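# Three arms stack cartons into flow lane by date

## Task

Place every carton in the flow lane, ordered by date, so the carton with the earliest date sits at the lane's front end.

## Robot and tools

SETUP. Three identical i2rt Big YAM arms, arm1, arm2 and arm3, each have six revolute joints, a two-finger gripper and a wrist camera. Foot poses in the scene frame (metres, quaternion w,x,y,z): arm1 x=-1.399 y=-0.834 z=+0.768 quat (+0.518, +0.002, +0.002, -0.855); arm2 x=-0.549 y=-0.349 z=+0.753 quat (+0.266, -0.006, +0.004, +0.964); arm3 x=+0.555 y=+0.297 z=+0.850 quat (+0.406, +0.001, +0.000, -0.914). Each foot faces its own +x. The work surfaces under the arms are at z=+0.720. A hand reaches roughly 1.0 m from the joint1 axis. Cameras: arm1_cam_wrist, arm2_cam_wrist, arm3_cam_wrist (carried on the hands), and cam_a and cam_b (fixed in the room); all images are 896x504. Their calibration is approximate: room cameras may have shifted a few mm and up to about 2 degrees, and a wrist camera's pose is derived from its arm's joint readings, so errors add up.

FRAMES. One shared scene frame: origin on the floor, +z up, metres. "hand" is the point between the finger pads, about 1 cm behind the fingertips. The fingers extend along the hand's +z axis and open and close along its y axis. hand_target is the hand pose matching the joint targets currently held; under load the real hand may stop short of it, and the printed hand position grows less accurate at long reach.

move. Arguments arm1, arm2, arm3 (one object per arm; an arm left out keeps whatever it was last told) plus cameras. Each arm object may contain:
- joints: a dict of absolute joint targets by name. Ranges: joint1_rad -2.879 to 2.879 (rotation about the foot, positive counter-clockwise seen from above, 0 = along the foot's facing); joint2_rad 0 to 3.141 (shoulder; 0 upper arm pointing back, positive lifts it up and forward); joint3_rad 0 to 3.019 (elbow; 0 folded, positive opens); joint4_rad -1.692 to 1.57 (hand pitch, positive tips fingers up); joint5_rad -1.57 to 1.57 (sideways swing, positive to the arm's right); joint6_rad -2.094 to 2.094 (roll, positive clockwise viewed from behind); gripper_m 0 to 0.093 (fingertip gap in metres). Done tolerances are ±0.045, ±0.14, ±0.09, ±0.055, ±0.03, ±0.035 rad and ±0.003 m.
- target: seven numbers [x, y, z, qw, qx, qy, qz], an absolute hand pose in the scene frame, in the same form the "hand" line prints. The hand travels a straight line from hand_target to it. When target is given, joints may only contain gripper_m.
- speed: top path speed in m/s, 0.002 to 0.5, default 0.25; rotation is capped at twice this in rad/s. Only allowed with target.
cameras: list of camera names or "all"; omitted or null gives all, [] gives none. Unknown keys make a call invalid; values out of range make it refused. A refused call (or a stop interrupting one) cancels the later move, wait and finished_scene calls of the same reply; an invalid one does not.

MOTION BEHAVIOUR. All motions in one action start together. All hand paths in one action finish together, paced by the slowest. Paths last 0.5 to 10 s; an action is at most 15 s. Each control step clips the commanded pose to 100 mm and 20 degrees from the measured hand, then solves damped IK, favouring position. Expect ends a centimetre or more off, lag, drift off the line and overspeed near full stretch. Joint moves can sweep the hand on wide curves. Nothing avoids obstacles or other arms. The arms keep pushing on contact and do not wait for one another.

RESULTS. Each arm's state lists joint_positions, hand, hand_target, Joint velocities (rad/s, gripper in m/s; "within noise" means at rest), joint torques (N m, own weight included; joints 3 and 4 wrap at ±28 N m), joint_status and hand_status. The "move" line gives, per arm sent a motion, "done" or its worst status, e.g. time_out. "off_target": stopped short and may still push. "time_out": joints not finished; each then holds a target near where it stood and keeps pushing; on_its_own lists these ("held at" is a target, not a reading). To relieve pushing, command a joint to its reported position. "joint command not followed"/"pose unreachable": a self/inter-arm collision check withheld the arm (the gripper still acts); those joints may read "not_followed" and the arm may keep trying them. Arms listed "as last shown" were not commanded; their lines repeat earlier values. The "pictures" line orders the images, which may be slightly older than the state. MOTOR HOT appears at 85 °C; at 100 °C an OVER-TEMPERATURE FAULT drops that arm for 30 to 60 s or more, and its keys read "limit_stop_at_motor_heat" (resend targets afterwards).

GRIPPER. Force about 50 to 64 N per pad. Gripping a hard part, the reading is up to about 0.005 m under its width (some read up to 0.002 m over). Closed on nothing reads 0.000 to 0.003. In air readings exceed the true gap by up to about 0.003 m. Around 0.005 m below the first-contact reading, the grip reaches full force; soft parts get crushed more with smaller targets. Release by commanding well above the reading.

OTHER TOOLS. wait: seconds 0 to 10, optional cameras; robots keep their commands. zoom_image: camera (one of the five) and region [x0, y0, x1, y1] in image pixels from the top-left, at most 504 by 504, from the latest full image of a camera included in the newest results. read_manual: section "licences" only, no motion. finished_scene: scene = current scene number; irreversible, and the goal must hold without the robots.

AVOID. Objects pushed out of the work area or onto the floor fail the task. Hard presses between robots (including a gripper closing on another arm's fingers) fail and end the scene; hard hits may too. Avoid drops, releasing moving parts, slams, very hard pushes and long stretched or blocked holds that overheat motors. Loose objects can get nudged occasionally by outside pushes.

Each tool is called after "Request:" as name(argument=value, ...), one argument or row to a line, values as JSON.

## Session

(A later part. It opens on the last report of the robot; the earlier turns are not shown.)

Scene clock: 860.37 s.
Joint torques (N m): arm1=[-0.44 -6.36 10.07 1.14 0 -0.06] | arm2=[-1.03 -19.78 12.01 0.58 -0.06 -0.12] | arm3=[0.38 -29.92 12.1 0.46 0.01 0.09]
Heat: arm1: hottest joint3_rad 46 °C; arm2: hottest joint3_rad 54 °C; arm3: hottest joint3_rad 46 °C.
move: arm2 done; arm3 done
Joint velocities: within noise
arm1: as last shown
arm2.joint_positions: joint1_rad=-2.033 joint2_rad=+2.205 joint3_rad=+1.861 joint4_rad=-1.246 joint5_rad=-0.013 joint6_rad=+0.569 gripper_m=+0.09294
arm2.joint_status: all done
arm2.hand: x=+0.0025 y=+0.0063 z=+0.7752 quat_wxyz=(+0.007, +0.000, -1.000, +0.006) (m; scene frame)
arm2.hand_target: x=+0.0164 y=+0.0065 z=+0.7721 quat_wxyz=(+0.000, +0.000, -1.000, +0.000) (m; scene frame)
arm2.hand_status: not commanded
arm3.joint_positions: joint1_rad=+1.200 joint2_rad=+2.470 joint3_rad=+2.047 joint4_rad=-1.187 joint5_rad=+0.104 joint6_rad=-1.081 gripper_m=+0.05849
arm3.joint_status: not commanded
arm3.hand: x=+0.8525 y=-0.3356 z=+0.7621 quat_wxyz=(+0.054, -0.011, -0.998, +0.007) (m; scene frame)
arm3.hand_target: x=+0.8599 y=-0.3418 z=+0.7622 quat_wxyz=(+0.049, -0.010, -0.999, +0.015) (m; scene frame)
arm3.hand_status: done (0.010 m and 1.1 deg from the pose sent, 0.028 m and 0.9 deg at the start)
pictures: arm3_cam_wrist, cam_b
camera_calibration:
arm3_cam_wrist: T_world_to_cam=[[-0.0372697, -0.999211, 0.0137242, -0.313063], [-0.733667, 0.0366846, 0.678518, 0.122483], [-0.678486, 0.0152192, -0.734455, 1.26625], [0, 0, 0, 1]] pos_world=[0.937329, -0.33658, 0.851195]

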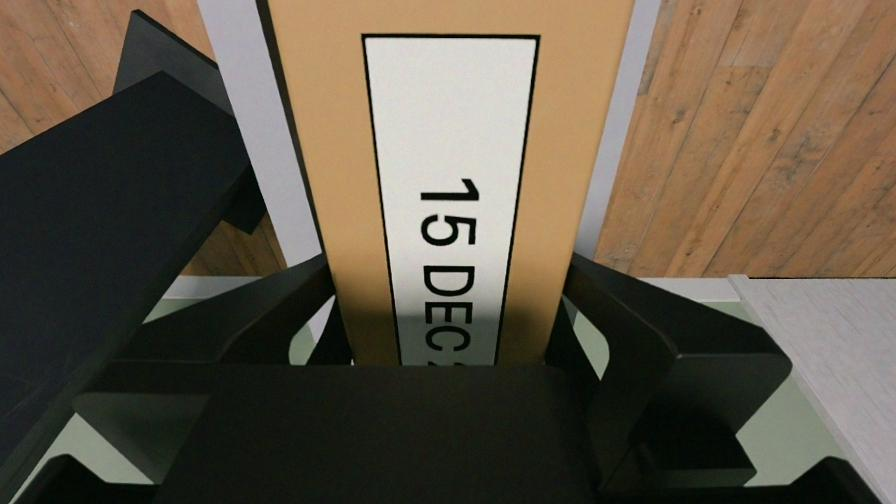

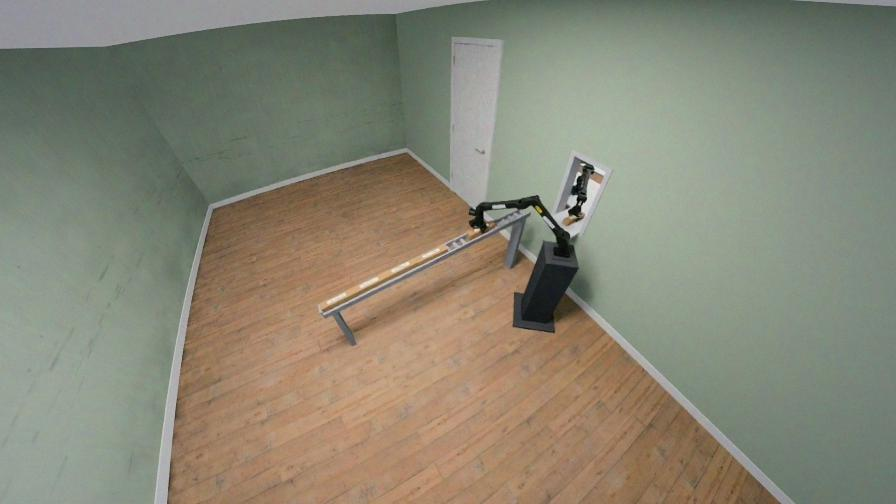

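Request:
move(
  arm3={"target": [0.860, -0.337, 0.748, 0.0495, -0.0105, -0.9986, 0.010], "speed": 0.05},
  arm2={"target": [0.013, 0.006, 0.92, 0, 0, -1, 0], "speed": 0.2},
  cameras=["arm3_cam_wrist", "arm2_cam_wrist"],
)

Scene clock: 865.97 s.
Joint torques (N m): arm1=[-0.5 -6.42 10.09 1.17 0 -0.06] | arm2=[-1.08 -18.32 14.58 -0.1 -0.04 -0.11] | arm3=[0.62 -28.98 10.61 0.66 -0.12 0.09]
Heat: arm1: hottest joint3_rad 46 °C; arm2: hottest joint3_rad 55 °C; arm3: hottest joint3_rad 46 °C.
move: arm2 off_target; arm3 off_target
Joint velocities: within noise
arm1: as last shown
arm2.joint_positions: joint1_rad=-2.034 joint2_rad=+2.109 joint3_rad=+2.072 joint4_rad=-1.557 joint5_rad=-0.013 joint6_rad=+0.568 gripper_m=+0.09294
arm2.joint_status: not commanded
arm2.hand: x=-0.0029 y=+0.0044 z=+0.9150 quat_wxyz=(+0.008, +0.000, -1.000, +0.007) (m; scene frame)
arm2.hand_target: x=+0.0124 y=+0.0054 z=+0.9199 quat_wxyz=(-0.001, +0.000, -1.000, +0.000) (m; scene frame)
arm2.hand_status: off_target (0.017 m and 1.2 deg from the pose sent, 0.145 m and 1.0 deg at the start)
arm3.joint_positions: joint1_rad=+1.200 joint2_rad=+2.470 joint3_rad=+2.047 joint4_rad=-1.173 joint5_rad=+0.103 joint6_rad=-1.079 gripper_m=+0.05849
arm3.joint_status: not commanded
arm3.hand: x=+0.8542 y=-0.3385 z=+0.7617 quat_wxyz=(+0.050, -0.012, -0.999, +0.013) (m; scene frame)
arm3.hand_target: x=+0.8598 y=-0.3367 z=+0.7482 quat_wxyz=(+0.049, -0.011, -0.999, +0.010) (m; scene frame)
arm3.hand_status: off_target (0.015 m and 0.4 deg from the pose sent, 0.016 m and 0.6 deg at the start)
pictures: arm2_cam_wrist, arm3_cam_wrist
camera_calibration:
arm2_cam_wrist: T_world_to_cam=[[0.00541001, -0.999649, 0.0259393, -0.0212451], [-0.815384, 0.0106068, 0.578823, -0.524019], [-0.578895, -0.0242819, -0.81504, 0.867093], [0, 0, 0, 1]] pos_world=[0.0747939, 0.00537523, 1.01058]
arm3_cam_wrist: T_world_to_cam=[[-0.039334, -0.998904, 0.0253728, -0.322892], [-0.738462, 0.0461659, 0.672713, 0.135879], [-0.673147, 0.00772364, -0.739468, 1.26389], [0, 0, 0, 1]] pos_world=[0.938425, -0.338573, 0.851391]

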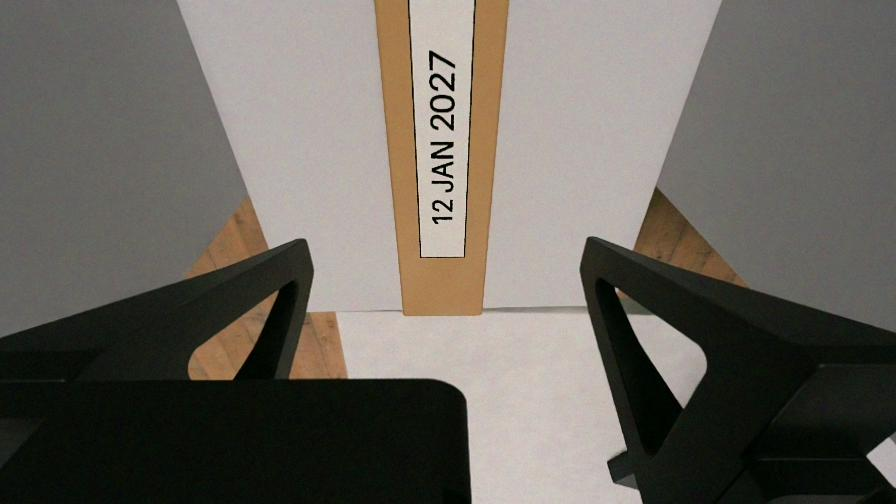

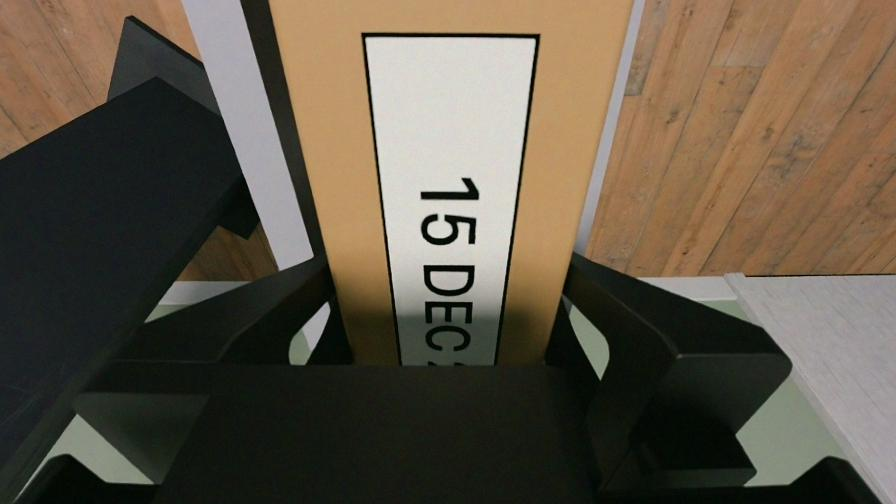

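Request:
move(
  arm3={"joints": {"gripper_m": 0.068}},
  arm2={"target": [-0.38, 0.0, 0.95, 0, 0, -1, 0], "speed": 0.3},
  cameras=["arm3_cam_wrist"],
)

Request:
move(
  arm3={"target": [0.855, -0.330, 0.84, 0.0495, -0.0105, -0.9986, 0.01], "speed": 0.15},
  cameras=["arm3_cam_wrist", "cam_b"],
)

Scene clock: 873.00 s.
Joint torques (N m): arm1=[-0.5 -6.36 10.09 1.18 0 -0.06] | arm2=[0.32 -9.29 8.77 0.4 0.13 0.1] | arm3=[0.73 -28.92 10.62 0.58 -0.06 0.11]
Heat: arm1: hottest joint3_rad 46 °C; arm2: hottest joint3_rad 56 °C; arm3: hottest joint3_rad 45 °C.
move: arm2 done; arm3 done
Joint velocities: within noise
arm1: as last shown
arm2.joint_positions: joint1_rad=-1.500 joint2_rad=+1.360 joint3_rad=+1.192 joint4_rad=-1.384 joint5_rad=-0.015 joint6_rad=+1.097 gripper_m=+0.09294
arm2.joint_status: not commanded
arm2.hand: x=-0.3764 y=+0.0026 z=+0.9560 quat_wxyz=(-0.002, +0.003, -1.000, -0.006) (m; scene frame)
arm2.hand_target: x=-0.3800 y=+0.0000 z=+0.9500 quat_wxyz=(+0.000, +0.000, -1.000, +0.000) (m; scene frame)
arm2.hand_status: done (0.007 m and 0.8 deg from the pose sent, 0.379 m and 1.2 deg at the start)
arm3.joint_positions: joint1_rad=+1.200 joint2_rad=+2.470 joint3_rad=+2.047 joint4_rad=-1.170 joint5_rad=+0.101 joint6_rad=-1.079 gripper_m=+0.06794
arm3.joint_status: all done
arm3.hand: x=+0.8548 y=-0.3389 z=+0.7617 quat_wxyz=(+0.049, -0.013, -0.999, +0.013) (m; scene frame)
arm3.hand_target: x=+0.8599 y=-0.3367 z=+0.7483 quat_wxyz=(+0.049, -0.011, -0.999, +0.010) (m; scene frame)
arm3.hand_status: not commanded
pictures: arm3_cam_wrist
camera_calibration:
arm3_cam_wrist: T_world_to_cam=[[-0.0399257, -0.998848, 0.0266283, -0.323781], [-0.740626, 0.0474721, 0.670238, 0.140502], [-0.67073, 0.0070381, -0.741668, 1.26369], [0, 0, 0, 1]] pos_world=[0.938724, -0.338972, 0.851687]

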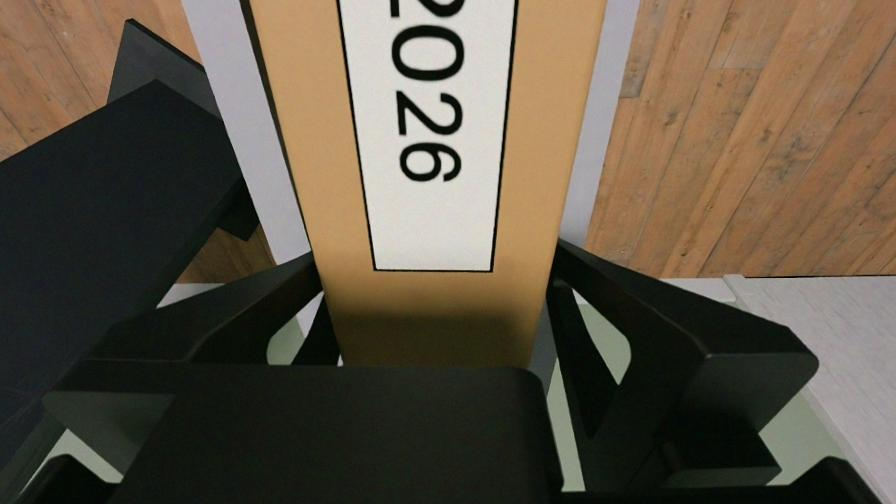

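Scene clock: 874.43 s.
Joint torques (N m): arm1=[-0.5 -6.3 10.07 1.16 0 -0.06] | arm2=[0.32 -9.35 8.75 0.42 0.13 0.09] | arm3=[0.67 -30.1 10.92 0.01 -0.04 0.07]
Heat: arm1: hottest joint3_rad 46 °C; arm2: hottest joint3_rad 56 °C; arm3: hottest joint3_rad 45 °C.
move: arm3 done
Joint velocities: within noise
arm1.joint_positions: joint1_rad=+1.016 joint2_rad=+0.997 joint3_rad=+1.294 joint4_rad=-1.304 joint5_rad=+0.001 joint6_rad=+0.009 gripper_m=+0.09295
arm1.joint_status: not commanded
arm1.hand: x=-1.2115 y=-1.1547 z=+1.1553 quat_wxyz=(-0.241, -0.480, -0.833, +0.134) (m; scene frame)
arm1.hand_target: x=-1.2153 y=-1.1594 z=+1.1581 quat_wxyz=(-0.243, -0.483, -0.830, +0.139) (m; scene frame)
arm1.hand_status: not commanded
arm2: as last shown
arm2.joint_positions: joint1_rad=-1.500 joint2_rad=+1.360 joint3_rad=+1.192 joint4_rad=-1.384 joint5_rad=-0.015 joint6_rad=+1.098 gripper_m=+0.09294
arm2.hand: x=-0.3764 y=+0.0026 z=+0.9560 quat_wxyz=(-0.002, +0.002, -1.000, -0.006) (m; scene frame)
arm3.joint_positions: joint1_rad=+1.200 joint2_rad=+2.350 joint3_rad=+2.047 joint4_rad=-1.286 joint5_rad=+0.101 joint6_rad=-1.079 gripper_m=+0.06794
arm3.joint_status: not commanded
arm3.hand: x=+0.8515 y=-0.3326 z=+0.8436 quat_wxyz=(+0.048, -0.013, -0.999, +0.015) (m; scene frame)
arm3.hand_target: x=+0.8550 y=-0.3300 z=+0.8402 quat_wxyz=(+0.049, -0.011, -0.999, +0.010) (m; scene frame)
arm3.hand_status: done (0.006 m and 0.6 deg from the pose sent, 0.079 m and 0.4 deg at the start)
pictures: arm3_cam_wrist, cam_b
camera_calibration:
arm3_cam_wrist: T_world_to_cam=[[-0.0399022, -0.998754, 0.0299611, -0.322613], [-0.741777, 0.0496985, 0.668803, 0.0857924], [-0.669459, 0.00446225, -0.742836, 1.32115], [0, 0, 0, 1]] pos_world=[0.935223, -0.33237, 0.933687]

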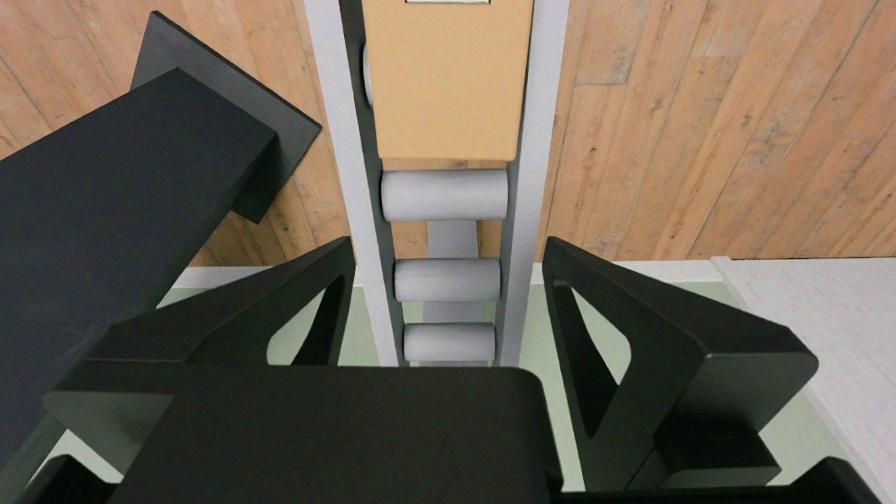

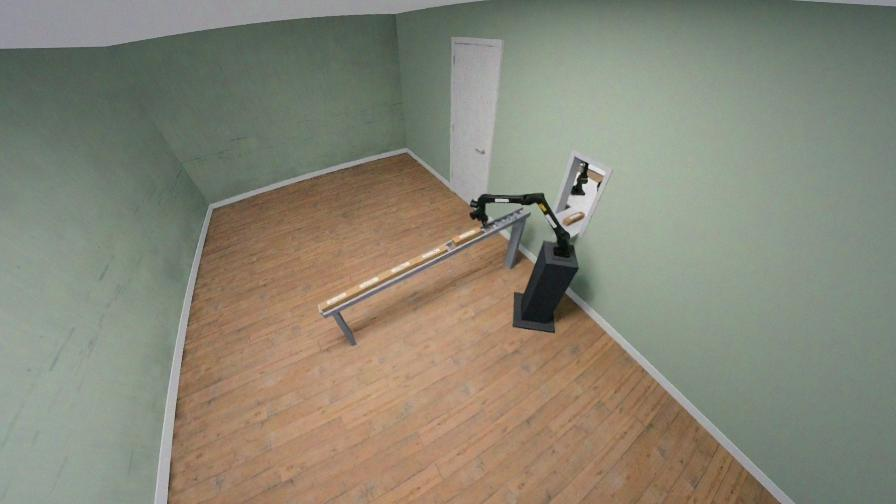

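Request:
move(
  arm3={"joints": {"joint1_rad": -0.08, "joint2_rad": 1.5, "joint3_rad": 1.12, "joint4_rad": -1.14, "joint5_rad": 0, "joint6_rad": 0.756, "gripper_m": 0.093}},
  arm2={"joints": {"joint1_rad": 1.1, "joint2_rad": 1.2, "joint3_rad": 1.1, "joint4_rad": -1.45, "joint5_rad": 0, "joint6_rad": 0}},
  cameras=[],
)

Request:
move(
  arm3={"target": [-0.035, 0.004, 0.86, 0, 1, 0, 0], "speed": 0.25},
  cameras=["arm3_cam_wrist", "cam_b"],
)

Scene clock: 881.93 s.
Joint torques (N m): arm1=[-0.5 -6.24 10.09 1.16 0 -0.06] | arm2=[0.56 -6.95 9.18 0.03 0.01 -0.11] | arm3=[-0.21 -16.03 10.32 0.24 0.03 0.13]
Heat: arm1: hottest joint3_rad 46 °C; arm2: hottest joint3_rad 56 °C; arm3: hottest joint3_rad 45 °C.
move: arm2 done; arm3 done
Joint velocities: within noise
arm1: as last shown
arm2.joint_positions: joint1_rad=+1.091 joint2_rad=+1.201 joint3_rad=+1.113 joint4_rad=-1.441 joint5_rad=-0.001 joint6_rad=+0.009 gripper_m=+0.09300
arm2.joint_status: all done
arm2.hand: x=-0.8395 y=-0.5239 z=+0.9811 quat_wxyz=(+0.013, +0.963, +0.268, -0.016) (m; scene frame)
arm2.hand_target: x=-0.8331 y=-0.5231 z=+0.9766 quat_wxyz=(+0.010, +0.961, +0.277, -0.007) (m; scene frame)
arm2.hand_status: not commanded
arm3.joint_positions: joint1_rad=-0.078 joint2_rad=+1.500 joint3_rad=+1.120 joint4_rad=-1.136 joint5_rad=+0.002 joint6_rad=+0.748 gripper_m=+0.09292
arm3.joint_status: all done
arm3.hand: x=+0.2410 y=+0.0017 z=+0.9753 quat_wxyz=(-0.018, -1.000, -0.005, +0.020) (m; scene frame)
arm3.hand_target: x=+0.2413 y=+0.0027 z=+0.9752 quat_wxyz=(-0.017, -1.000, +0.000, +0.017) (m; scene frame)
arm3.hand_status: not commanded
pictures: none
No camera images: "cameras" was empty.

Scene clock: 884.13 s.
Joint torques (N m): arm1=[-0.5 -6.3 10.09 1.16 0 -0.06] | arm2=[0.62 -7 9.17 0.03 0.01 -0.11] | arm3=[-0.26 -25.41 14.24 0.06 0.08 -0.02]
Heat: arm1: hottest joint3_rad 46 °C; arm2: hottest joint3_rad 56 °C; arm3: hottest joint3_rad 46 °C.
move: arm3 off_target
Joint velocities: within noise
arm1, arm2: as last shown
arm2.joint_positions: joint1_rad=+1.091 joint2_rad=+1.201 joint3_rad=+1.113 joint4_rad=-1.442 joint5_rad=-0.001 joint6_rad=+0.009 gripper_m=+0.09300
arm2.hand: x=-0.8394 y=-0.5238 z=+0.9811 quat_wxyz=(+0.013, +0.963, +0.268, -0.016) (m; scene frame)
arm3.joint_positions: joint1_rad=-0.372 joint2_rad=+2.176 joint3_rad=+1.791 joint4_rad=-1.190 joint5_rad=+0.000 joint6_rad=+0.471 gripper_m=+0.09292
arm3.joint_status: not commanded
arm3.hand: x=-0.0234 y=+0.0084 z=+0.8628 quat_wxyz=(+0.001, -1.000, +0.003, -0.003) (m; scene frame)
arm3.hand_target: x=-0.0345 y=+0.0041 z=+0.8600 quat_wxyz=(+0.000, -1.000, +0.000, +0.000) (m; scene frame)
arm3.hand_status: off_target (0.013 m and 0.5 deg from the pose sent, 0.299 m and 3.1 deg at the start)
pictures: arm3_cam_wrist, cam_b
camera_calibration:
arm3_cam_wrist: T_world_to_cam=[[0.0226308, 0.999744, -0.000166986, -0.00681012], [0.799836, -0.0180054, 0.599948, -0.496918], [0.599792, -0.0137109, -0.800039, 0.827475], [0, 0, 0, 1]] pos_world=[-0.0987058, 0.0092066, 0.960136]

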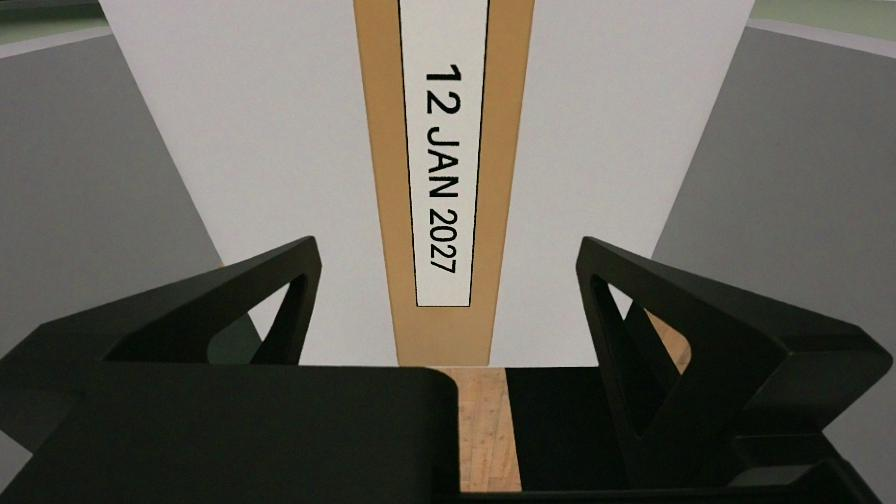

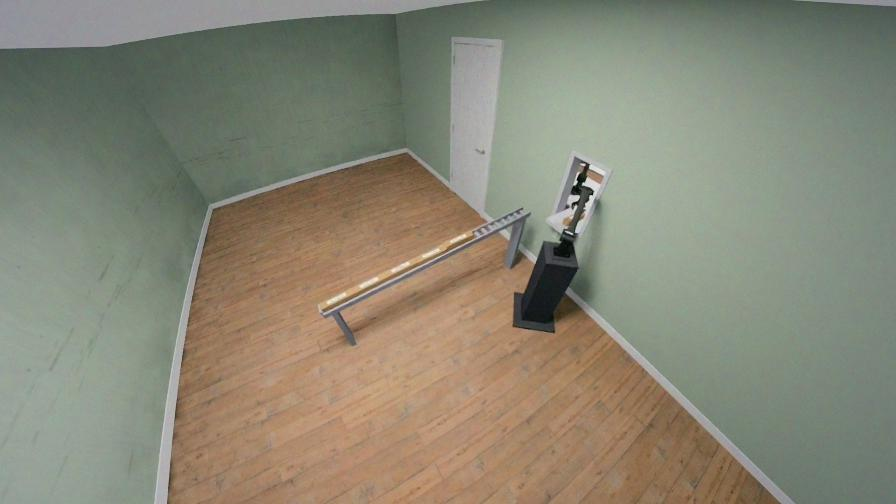

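Request:
move(
  arm3={"target": [-0.028, 0.0075, 0.779, 0, 1, 0, 0], "speed": 0.1},
  cameras=["arm3_cam_wrist"],
)

Request:
move(
  arm3={"joints": {"gripper_m": 0.054}},
  cameras=["arm3_cam_wrist"],
)

Request:
move(
  arm3={"target": [-0.03, 0.007, 0.92, 0, 1, 0, 0], "speed": 0.15},
  cameras=["arm3_cam_wrist"],
)

Request:
move(
  arm3={"target": [0.25, 0.005, 0.96, 0, 1, 0, 0], "speed": 0.25},
  cameras=["cam_b"],
)

Request:
move(
  arm3={"joints": {"joint1_rad": 1.021, "joint2_rad": 2.136, "joint3_rad": 1.903, "joint4_rad": -1.338, "joint5_rad": 0, "joint6_rad": -1.285}},
  cameras=["arm3_cam_wrist", "cam_b"],
)

Scene clock: 896.00 s.
Joint torques (N m): arm1=[-0.5 -6.36 10.1 1.18 0 -0.06] | arm2=[0.56 -7 9.18 0.03 0.01 -0.11] | arm3=[0.09 -25.64 9.77 0.7 0.08 -0.03]
Heat: arm1: hottest joint3_rad 46 °C; arm2: hottest joint3_rad 56 °C; arm3: hottest joint3_rad 47 °C.
move: arm3 off_target
Joint velocities: within noise
arm1, arm2: as last shown
arm3.joint_positions: joint1_rad=-0.372 joint2_rad=+2.260 joint3_rad=+1.749 joint4_rad=-1.042 joint5_rad=+0.000 joint6_rad=+0.471 gripper_m=+0.09292
arm3.joint_status: not commanded
arm3.hand: x=-0.0290 y=+0.0056 z=+0.7959 quat_wxyz=(-0.004, -1.000, +0.003, +0.007) (m; scene frame)
arm3.hand_target: x=-0.0275 y=+0.0076 z=+0.7792 quat_wxyz=(+0.000, -1.000, +0.000, +0.000) (m; scene frame)
arm3.hand_status: off_target (0.017 m and 1.0 deg from the pose sent, 0.084 m and 0.5 deg at the start)
pictures: arm3_cam_wrist
camera_calibration:
arm3_cam_wrist: T_world_to_cam=[[0.0217549, 0.999708, -0.0105083, 0.00431953], [0.811509, -0.0115185, 0.584227, -0.439605], [0.583935, -0.0212374, -0.811522, 0.785963], [0, 0, 0, 1]] pos_world=[-0.102302, 0.00730992, 0.894701]

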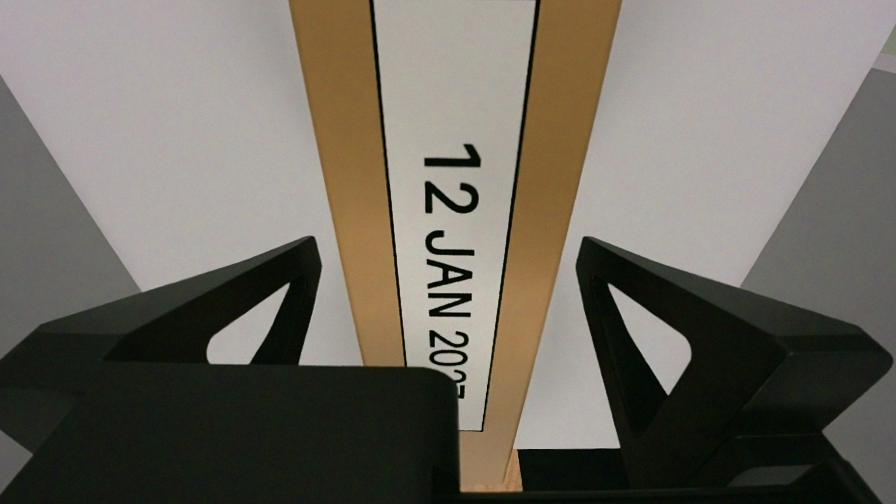

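Scene clock: 896.63 s.
Joint torques (N m): arm1=[-0.5 -6.3 10.09 1.16 0 -0.06] | arm2=[0.56 -6.95 9.17 0.03 0.01 -0.11] | arm3=[-0.26 -25.88 9.72 0.7 0.08 -0.03]
Heat: arm1: hottest joint3_rad 46 °C; arm2: hottest joint3_rad 56 °C; arm3: hottest joint3_rad 47 °C.
move: arm3 off_target
Joint velocities: within noise
arm1, arm2: as last shown
arm3.joint_positions: joint1_rad=-0.372 joint2_rad=+2.260 joint3_rad=+1.749 joint4_rad=-1.042 joint5_rad=+0.001 joint6_rad=+0.471 gripper_m=+0.05836
arm3.joint_status: gripper_m off_target (ended at +0.05839, target +0.05400)
arm3.hand: x=-0.0290 y=+0.0056 z=+0.7959 quat_wxyz=(-0.004, -1.000, +0.003, +0.007) (m; scene frame)
arm3.hand_target: x=-0.0275 y=+0.0076 z=+0.7792 quat_wxyz=(+0.000, -1.000, +0.000, +0.000) (m; scene frame)
arm3.hand_status: not commanded
pictures: arm3_cam_wrist
camera_calibration:
arm3_cam_wrist: T_world_to_cam=[[0.0217449, 0.999712, -0.0101525, 0.00400019], [0.811637, -0.0117228, 0.584045, -0.439428], [0.583758, -0.0209401, -0.811658, 0.786063], [0, 0, 0, 1]] pos_world=[-0.102302, 0.00730986, 0.894701]

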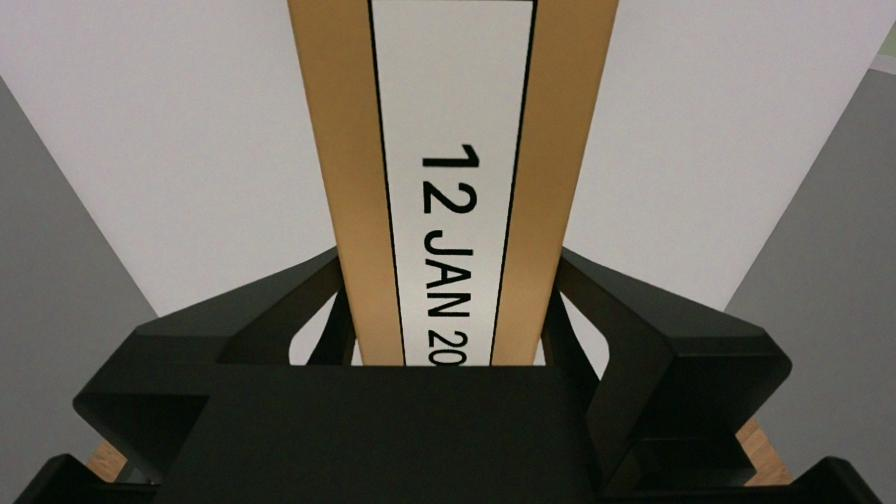

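Scene clock: 898.43 s.
Joint torques (N m): arm1=[-0.44 -6.36 10.06 1.16 0 -0.05] | arm2=[0.56 -6.95 9.17 0.02 0.01 -0.11] | arm3=[-0.09 -29.04 15.28 -0.09 0.08 -0.01]
Heat: arm1: hottest joint3_rad 46 °C; arm2: hottest joint3_rad 56 °C; arm3: hottest joint3_rad 47 °C.
move: arm3 off_target
Joint velocities: within noise
arm1, arm2: as last shown
arm3.joint_positions: joint1_rad=-0.372 joint2_rad=+2.146 joint3_rad=+1.821 joint4_rad=-1.301 joint5_rad=+0.001 joint6_rad=+0.469 gripper_m=+0.05836
arm3.joint_status: not commanded
arm3.hand: x=-0.0119 y=+0.0143 z=+0.8929 quat_wxyz=(+0.013, -1.000, +0.002, -0.025) (m; scene frame)
arm3.hand_target: x=-0.0287 y=+0.0076 z=+0.9205 quat_wxyz=(+0.000, -1.000, +0.000, +0.000) (m; scene frame)
arm3.hand_status: off_target (0.033 m and 3.3 deg from the pose sent, 0.124 m and 1.0 deg at the start)
pictures: arm3_cam_wrist
camera_calibration:
arm3_cam_wrist: T_world_to_cam=[[0.0197485, 0.999512, 0.0242045, -0.034773], [0.772024, -0.0306276, 0.634855, -0.555378], [0.635286, 0.00614905, -0.772252, 0.820058], [0, 0, 0, 1]] pos_world=[-0.0915197, 0.0127036, 0.986718]

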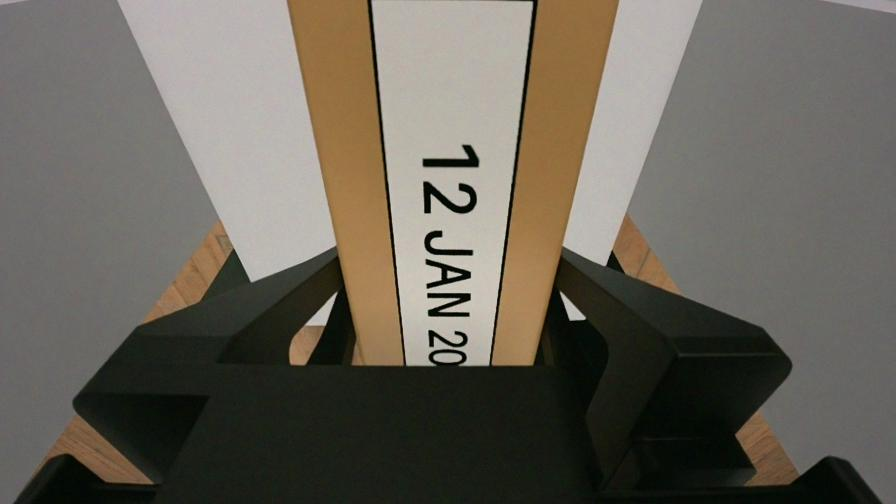

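Scene clock: 900.53 s.
Joint torques (N m): arm1=[-0.5 -6.3 10.07 1.16 0 -0.05] | arm2=[0.5 -6.89 9.17 0.05 0.01 -0.11] | arm3=[0.62 -18.02 10.07 0.54 0.2 0.17]
Heat: arm1: hottest joint3_rad 46 °C; arm2: hottest joint3_rad 56 °C; arm3: hottest joint3_rad 47 °C.
move: arm3 done
Joint velocities: within noise
arm1, arm2: as last shown
arm3.joint_positions: joint1_rad=-0.076 joint2_rad=+1.546 joint3_rad=+1.104 joint4_rad=-1.157 joint5_rad=-0.002 joint6_rad=+0.758 gripper_m=+0.05836
arm3.joint_status: not commanded
arm3.hand: x=+0.2510 y=+0.0089 z=+0.9511 quat_wxyz=(+0.009, -1.000, -0.001, -0.012) (m; scene frame)
arm3.hand_target: x=+0.2500 y=+0.0051 z=+0.9600 quat_wxyz=(+0.000, -1.000, +0.000, +0.000) (m; scene frame)
arm3.hand_status: done (0.010 m and 1.7 deg from the pose sent, 0.271 m and 3.3 deg at the start)
pictures: cam_b

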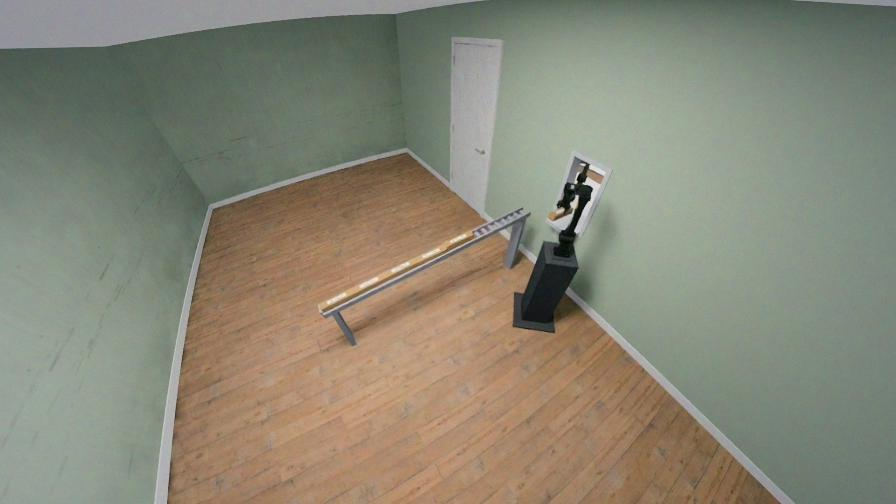

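Scene clock: 902.50 s.
Joint torques (N m): arm1=[-0.5 -6.24 10.1 1.14 0 -0.06] | arm2=[0.56 -6.95 9.17 0.03 0.01 -0.11] | arm3=[0.38 -28.86 14.78 -0.1 -0.02 -0.05]
Heat: arm1: hottest joint3_rad 46 °C; arm2: hottest joint3_rad 56 °C; arm3: hottest joint3_rad 47 °C.
move: arm3 done
Joint velocities: within noise
arm1, arm2: as last shown
arm3.joint_positions: joint1_rad=+1.017 joint2_rad=+2.145 joint3_rad=+1.854 joint4_rad=-1.329 joint5_rad=-0.001 joint6_rad=-1.277 gripper_m=+0.05843
arm3.joint_status: all done
arm3.hand: x=+0.7322 y=-0.3155 z=+0.9065 quat_wxyz=(+0.006, -0.006, -1.000, -0.024) (m; scene frame)
arm3.hand_target: x=+0.7386 y=-0.3296 z=+0.9303 quat_wxyz=(-0.001, +0.000, -1.000, +0.000) (m; scene frame)
arm3.hand_status: not commanded
pictures: arm3_cam_wrist, cam_b
camera_calibration:
arm3_cam_wrist: T_world_to_cam=[[-0.027592, -0.998349, -0.0503711, -0.248252], [-0.796346, -0.00850475, 0.604781, 0.0339903], [-0.604212, 0.0568, -0.794797, 1.30382], [0, 0, 0, 1]] pos_world=[0.808004, -0.321611, 1.00321]

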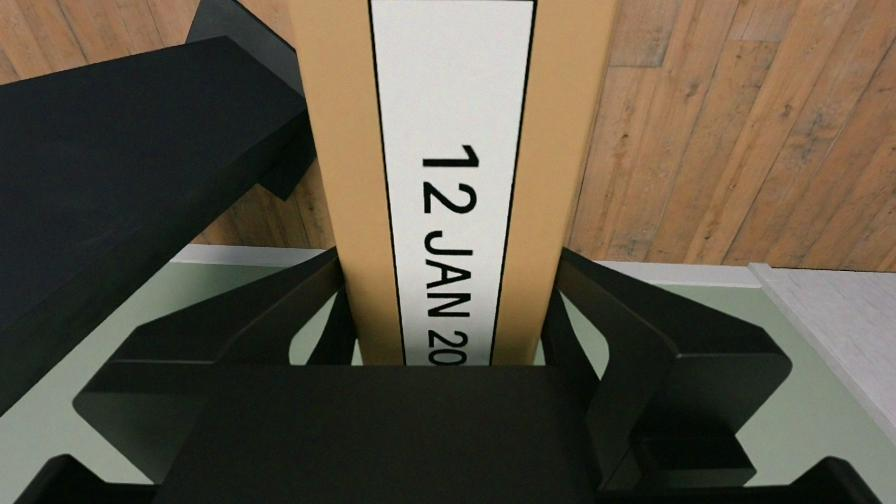

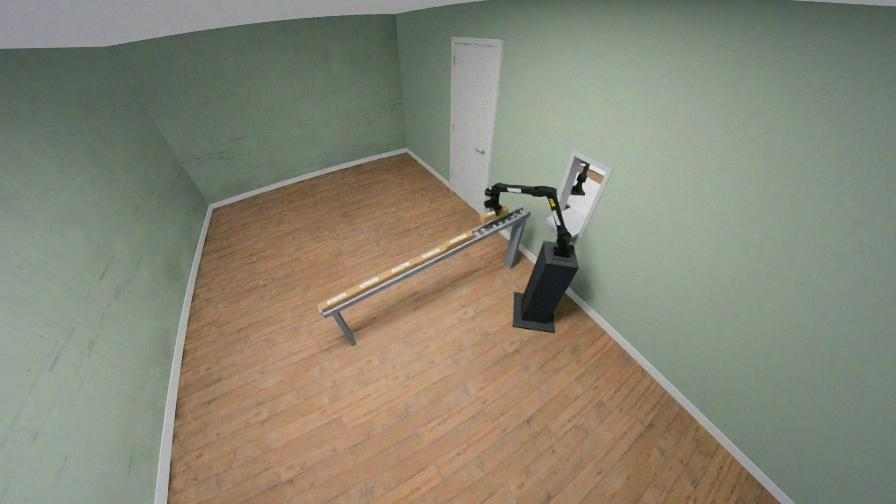

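Request:
move(
  arm3={"target": [0.735, -0.345, 0.84, 0.0506, -0.0105, -0.9986, 0.013], "speed": 0.15},
  cameras=["arm3_cam_wrist"],
)

Scene clock: 921.37 s.
Joint torques (N m): arm1=[-0.5 -6.24 10.07 1.16 0 -0.06] | arm2=[0.62 -6.89 9.18 0.05 0.01 -0.11] | arm3=[1.03 -28.86 11.37 0.57 0.17 0.15]
Heat: arm1: hottest joint3_rad 46 °C; arm2: hottest joint3_rad 55 °C; arm3: hottest joint3_rad 51 °C.
move: arm3 off_target
Joint velocities: within noise
arm1.joint_positions: joint1_rad=+1.016 joint2_rad=+0.997 joint3_rad=+1.294 joint4_rad=-1.304 joint5_rad=+0.001 joint6_rad=+0.009 gripper_m=+0.09295
arm1.joint_status: not commanded
arm1.hand: x=-1.2115 y=-1.1547 z=+1.1553 quat_wxyz=(-0.241, -0.480, -0.833, +0.134) (m; scene frame)
arm1.hand_target: x=-1.2153 y=-1.1594 z=+1.1581 quat_wxyz=(-0.243, -0.483, -0.830, +0.139) (m; scene frame)
arm1.hand_status: not commanded
arm2: as last shown
arm3.joint_positions: joint1_rad=+1.026 joint2_rad=+2.262 joint3_rad=+1.854 joint4_rad=-1.195 joint5_rad=+0.102 joint6_rad=-1.256 gripper_m=+0.05843
arm3.joint_status: not commanded
arm3.hand: x=+0.7265 y=-0.3380 z=+0.8331 quat_wxyz=(+0.053, -0.011, -0.999, +0.000) (m; scene frame)
arm3.hand_target: x=+0.7349 y=-0.3448 z=+0.8401 quat_wxyz=(+0.051, -0.011, -0.999, +0.013) (m; scene frame)
arm3.hand_status: off_target (0.013 m and 1.6 deg from the pose sent, 0.073 m and 6.7 deg at the start)
pictures: arm3_cam_wrist
camera_calibration:
arm3_cam_wrist: T_world_to_cam=[[-0.0372591, -0.999305, -0.000540972, -0.309333], [-0.735753, 0.0270662, 0.676709, -0.0182578], [-0.676224, 0.0256116, -0.736251, 1.23626], [0, 0, 0, 1]] pos_world=[0.811028, -0.340286, 0.922382]

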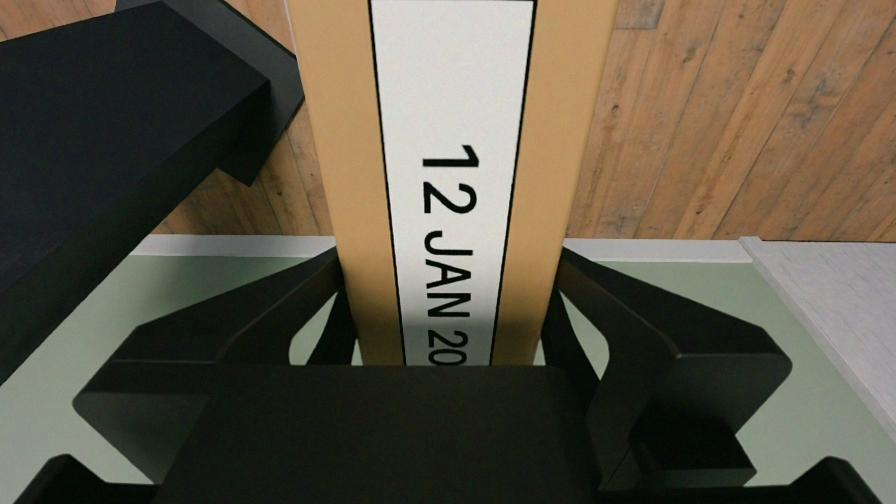

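Request:
move(
  arm3={"target": [0.74, -0.333, 0.815, 0.0506, -0.0105, -0.9986, 0.015], "speed": 0.1},
  cameras=["arm3_cam_wrist"],
)

Scene clock: 924.47 s.
Joint torques (N m): arm1=[-0.5 -6.24 10.1 1.17 0 -0.06] | arm2=[0.62 -7 9.17 0.05 0.01 -0.11] | arm3=[0.97 -28.51 10.06 0.61 0.16 0.14]
Heat: arm1: hottest joint3_rad 46 °C; arm2: hottest joint3_rad 55 °C; arm3: hottest joint3_rad 50 °C.
move: arm3 done
Joint velocities: within noise
arm1: as last shown
arm2.joint_positions: joint1_rad=+1.091 joint2_rad=+1.201 joint3_rad=+1.113 joint4_rad=-1.442 joint5_rad=-0.001 joint6_rad=+0.009 gripper_m=+0.09300
arm2.joint_status: not commanded
arm2.hand: x=-0.8394 y=-0.5238 z=+0.9811 quat_wxyz=(+0.013, +0.963, +0.268, -0.016) (m; scene frame)
arm2.hand_target: x=-0.8331 y=-0.5231 z=+0.9766 quat_wxyz=(+0.010, +0.961, +0.277, -0.007) (m; scene frame)
arm2.hand_status: not commanded
arm3.joint_positions: joint1_rad=+1.040 joint2_rad=+2.262 joint3_rad=+1.797 joint4_rad=-1.124 joint5_rad=+0.103 joint6_rad=-1.243 gripper_m=+0.05843
arm3.joint_status: not commanded
arm3.hand: x=+0.7336 y=-0.3304 z=+0.8135 quat_wxyz=(+0.051, -0.010, -0.999, +0.008) (m; scene frame)
arm3.hand_target: x=+0.7399 y=-0.3329 z=+0.8150 quat_wxyz=(+0.050, -0.010, -0.999, +0.015) (m; scene frame)
arm3.hand_status: done (0.007 m and 0.9 deg from the pose sent, 0.023 m and 1.8 deg at the start)
pictures: arm3_cam_wrist
camera_calibration:
arm3_cam_wrist: T_world_to_cam=[[-0.036042, -0.999234, 0.0152561, -0.315126], [-0.738072, 0.0369081, 0.673712, 0.00748918], [-0.673758, 0.0130218, -0.738837, 1.22263], [0, 0, 0, 1]] pos_world=[0.817927, -0.331082, 0.903087]

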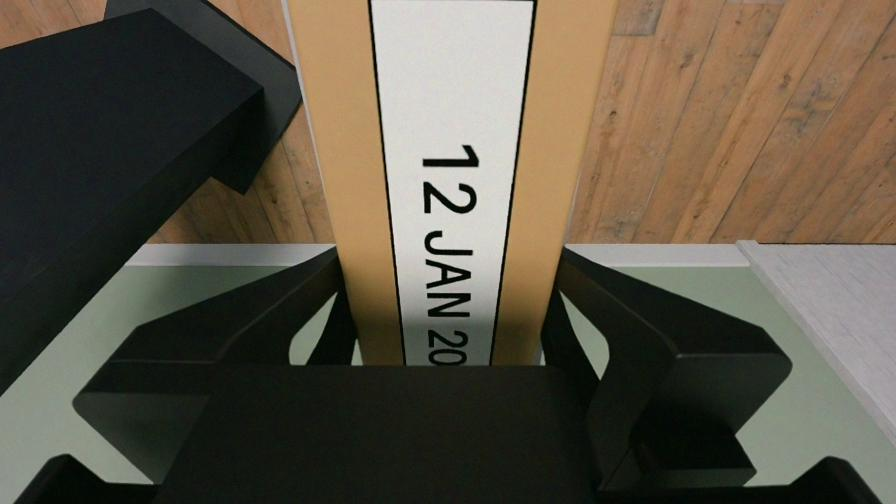

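Request:
zoom_image(
  camera="arm3_cam_wrist",
  region=[240, 0, 660, 260],
)

Request:
move(
  arm3={"target": [0.74, -0.333, 0.8, 0.0506, -0.0105, -0.9986, 0.015], "speed": 0.08},
  cameras=["arm3_cam_wrist"],
)

Scaled by 1.200 from the camera's 896x504 image, which has a finer 1280x720 frame.

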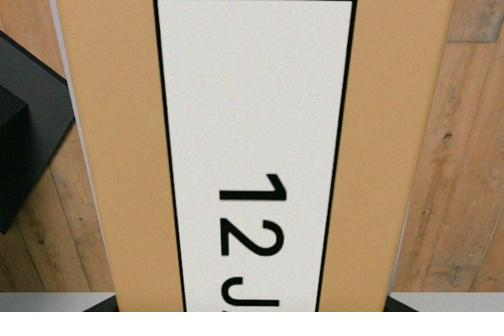

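Scene clock: 927.73 s.
Joint torques (N m): arm1=[-0.44 -6.24 10.1 1.18 0 -0.06] | arm2=[0.62 -7 9.18 0.03 0.01 -0.11] | arm3=[0.79 -27.16 9.94 0.68 0.15 0.14]
Heat: arm1: hottest joint3_rad 46 °C; arm2: hottest joint3_rad 55 °C; arm3: hottest joint3_rad 50 °C.
move: arm3 done
Joint velocities: within noise
arm1, arm2: as last shown
arm3.joint_positions: joint1_rad=+1.040 joint2_rad=+2.266 joint3_rad=+1.790 joint4_rad=-1.097 joint5_rad=+0.104 joint6_rad=-1.243 gripper_m=+0.05843
arm3.joint_status: not commanded
arm3.hand: x=+0.7345 y=-0.3332 z=+0.8080 quat_wxyz=(+0.049, -0.011, -0.999, +0.015) (m; scene frame)
arm3.hand_target: x=+0.7399 y=-0.3328 z=+0.8001 quat_wxyz=(+0.051, -0.011, -0.999, +0.015) (m; scene frame)
arm3.hand_status: done (0.010 m and 0.2 deg from the pose sent, 0.015 m and 0.8 deg at the start)
pictures: arm3_cam_wrist
camera_calibration:
arm3_cam_wrist: T_world_to_cam=[[-0.0365871, -0.998886, 0.0298003, -0.329122], [-0.740878, 0.0471248, 0.669985, 0.0203844], [-0.670643, 0.00243438, -0.741777, 1.21565], [0, 0, 0, 1]] pos_world=[0.818326, -0.332675, 0.897889]

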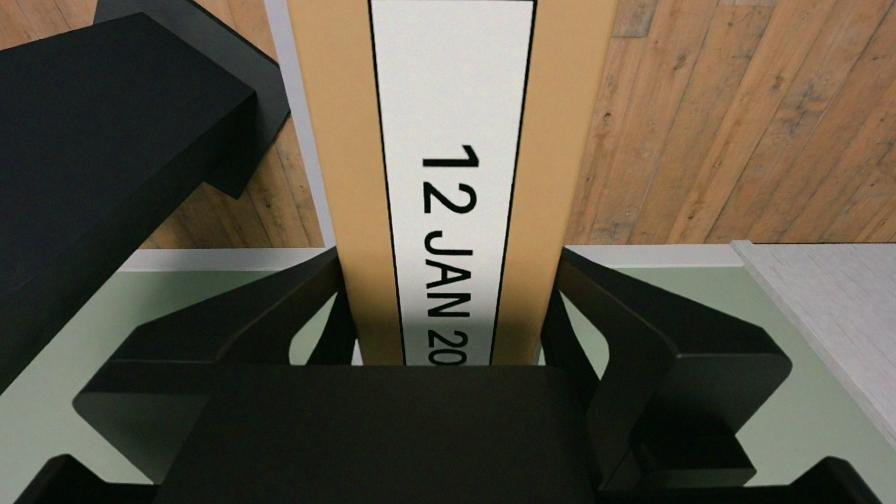

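Request:
move(
  arm3={"target": [0.742, -0.328, 0.845, 0.0506, -0.0105, -0.9986, 0.015], "speed": 0.1},
  cameras=["arm3_cam_wrist"],
)

Scene clock: 934.30 s.
Joint torques (N m): arm1=[-0.44 -6.3 10.07 1.17 0 -0.05] | arm2=[0.56 -7 9.17 0.02 0.01 -0.11] | arm3=[0.97 -31.38 10.71 -0.1 0.13 0.14]
Heat: arm1: hottest joint3_rad 46 °C; arm2: hottest joint3_rad 55 °C; arm3: hottest joint3_rad 49 °C.
move: arm3 off_target
Joint velocities: within noise
arm1, arm2: as last shown
arm3.joint_positions: joint1_rad=+1.044 joint2_rad=+2.247 joint3_rad=+1.790 joint4_rad=-1.154 joint5_rad=+0.104 joint6_rad=-1.238 gripper_m=+0.05843
arm3.joint_status: not commanded
arm3.hand: x=+0.7334 y=-0.3224 z=+0.8207 quat_wxyz=(+0.054, -0.011, -0.998, -0.002) (m; scene frame)
arm3.hand_target: x=+0.7419 y=-0.3276 z=+0.8448 quat_wxyz=(+0.050, -0.010, -0.999, +0.015) (m; scene frame)
arm3.hand_status: off_target (0.026 m and 2.0 deg from the pose sent, 0.038 m and 0.2 deg at the start)
pictures: arm3_cam_wrist
camera_calibration:
arm3_cam_wrist: T_world_to_cam=[[-0.0378372, -0.999274, -0.00447029, -0.289925], [-0.73332, 0.0247275, 0.679434, -0.0100062], [-0.67883, 0.028986, -0.733723, 1.23232], [0, 0, 0, 1]] pos_world=[0.818229, -0.325187, 0.909685]

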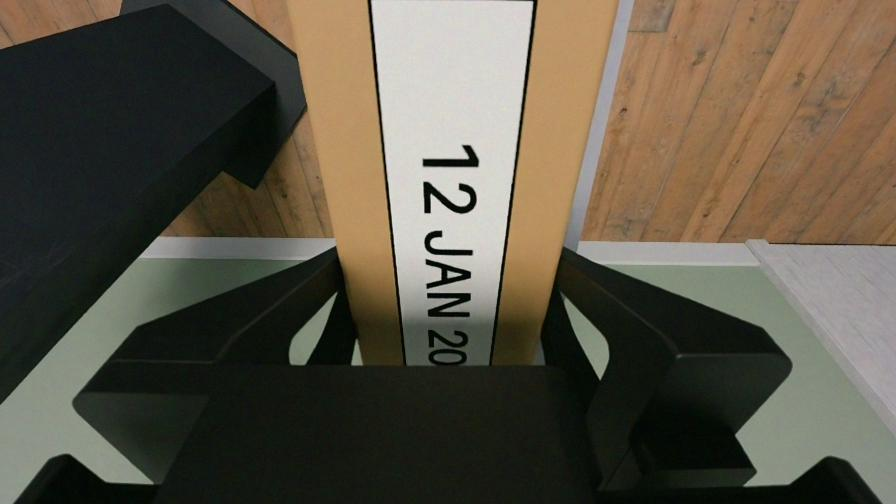

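Request:
move(
  arm3={"target": [0.742, -0.333, 0.805, 0.0506, -0.0105, -0.9986, 0.015], "speed": 0.08},
  cameras=["arm3_cam_wrist"],
)

Scene clock: 939.20 s.
Joint torques (N m): arm1=[-0.5 -6.3 10.1 1.17 0 -0.06] | arm2=[0.5 -6.95 9.17 0.03 0.01 -0.11] | arm3=[0.85 -27.28 10.39 0.57 0.15 0.12]
Heat: arm1: hottest joint3_rad 46 °C; arm2: hottest joint3_rad 54 °C; arm3: hottest joint3_rad 48 °C.
move: arm3 done
Joint velocities: within noise
arm1, arm2: as last shown
arm3.joint_positions: joint1_rad=+1.044 joint2_rad=+2.265 joint3_rad=+1.790 joint4_rad=-1.107 joint5_rad=+0.104 joint6_rad=-1.238 gripper_m=+0.05843
arm3.joint_status: not commanded
arm3.hand: x=+0.7360 y=-0.3304 z=+0.8092 quat_wxyz=(+0.050, -0.012, -0.999, +0.011) (m; scene frame)
arm3.hand_target: x=+0.7420 y=-0.3328 z=+0.8049 quat_wxyz=(+0.051, -0.010, -0.999, +0.015) (m; scene frame)
arm3.hand_status: done (0.008 m and 0.5 deg from the pose sent, 0.021 m and 2.0 deg at the start)
pictures: arm3_cam_wrist
camera_calibration:
arm3_cam_wrist: T_world_to_cam=[[-0.0383378, -0.999013, 0.0224219, -0.319168], [-0.739168, 0.0434512, 0.672118, 0.0162833], [-0.672429, 0.00919397, -0.740105, 1.2198], [0, 0, 0, 1]] pos_world=[0.820025, -0.330776, 0.898988]

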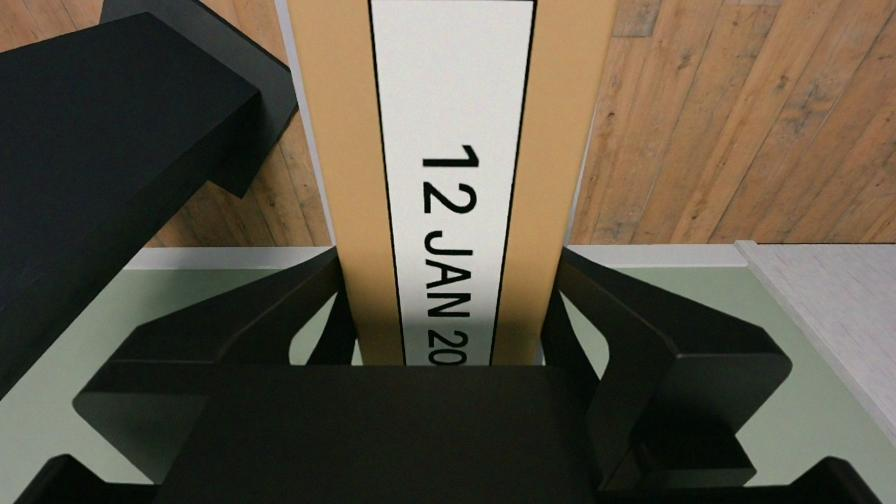

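Request:
move(
  arm3={"target": [0.742, -0.328, 0.792, 0.0506, -0.0105, -0.9986, 0.015], "speed": 0.06},
  cameras=["arm3_cam_wrist"],
)

Scene clock: 942.20 s.
Joint torques (N m): arm1=[-0.5 -6.3 10.07 1.17 0 -0.06] | arm2=[0.56 -6.89 9.17 0.02 0.01 -0.11] | arm3=[1.03 -27.16 9.8 0.61 0.15 0.14]
Heat: arm1: hottest joint3_rad 46 °C; arm2: hottest joint3_rad 54 °C; arm3: hottest joint3_rad 48 °C.
move: arm3 done
Joint velocities: within noise
arm1, arm2: as last shown
arm3.joint_positions: joint1_rad=+1.044 joint2_rad=+2.268 joint3_rad=+1.768 joint4_rad=-1.074 joint5_rad=+0.104 joint6_rad=-1.238 gripper_m=+0.05843
arm3.joint_status: not commanded
arm3.hand: x=+0.7354 y=-0.3285 z=+0.7994 quat_wxyz=(+0.049, -0.012, -0.999, +0.015) (m; scene frame)
arm3.hand_target: x=+0.7420 y=-0.3279 z=+0.7922 quat_wxyz=(+0.051, -0.010, -0.999, +0.015) (m; scene frame)
arm3.hand_status: done (0.010 m and 0.3 deg from the pose sent, 0.018 m and 0.5 deg at the start)
pictures: arm3_cam_wrist
camera_calibration:
arm3_cam_wrist: T_world_to_cam=[[-0.0384535, -0.998834, 0.0291978, -0.322252], [-0.740654, 0.0481041, 0.670162, 0.0265878], [-0.670785, 0.00414455, -0.74164, 1.21056], [0, 0, 0, 1]] pos_world=[0.819325, -0.328173, 0.889389]

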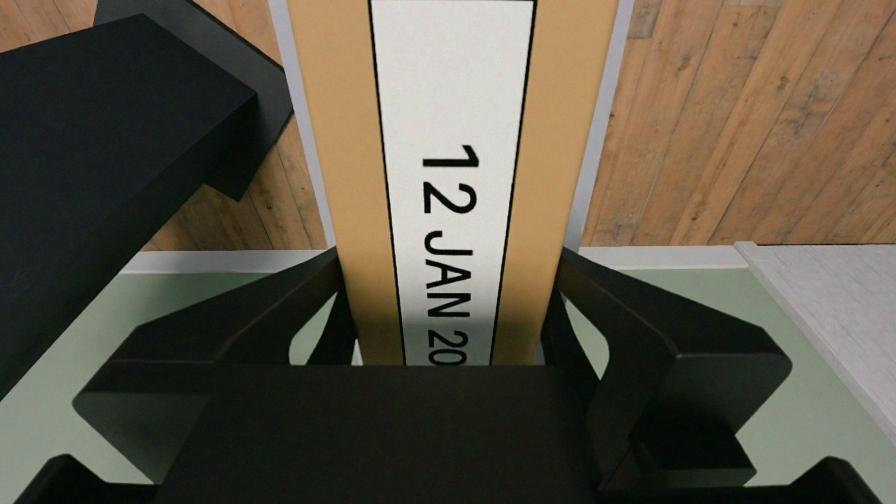

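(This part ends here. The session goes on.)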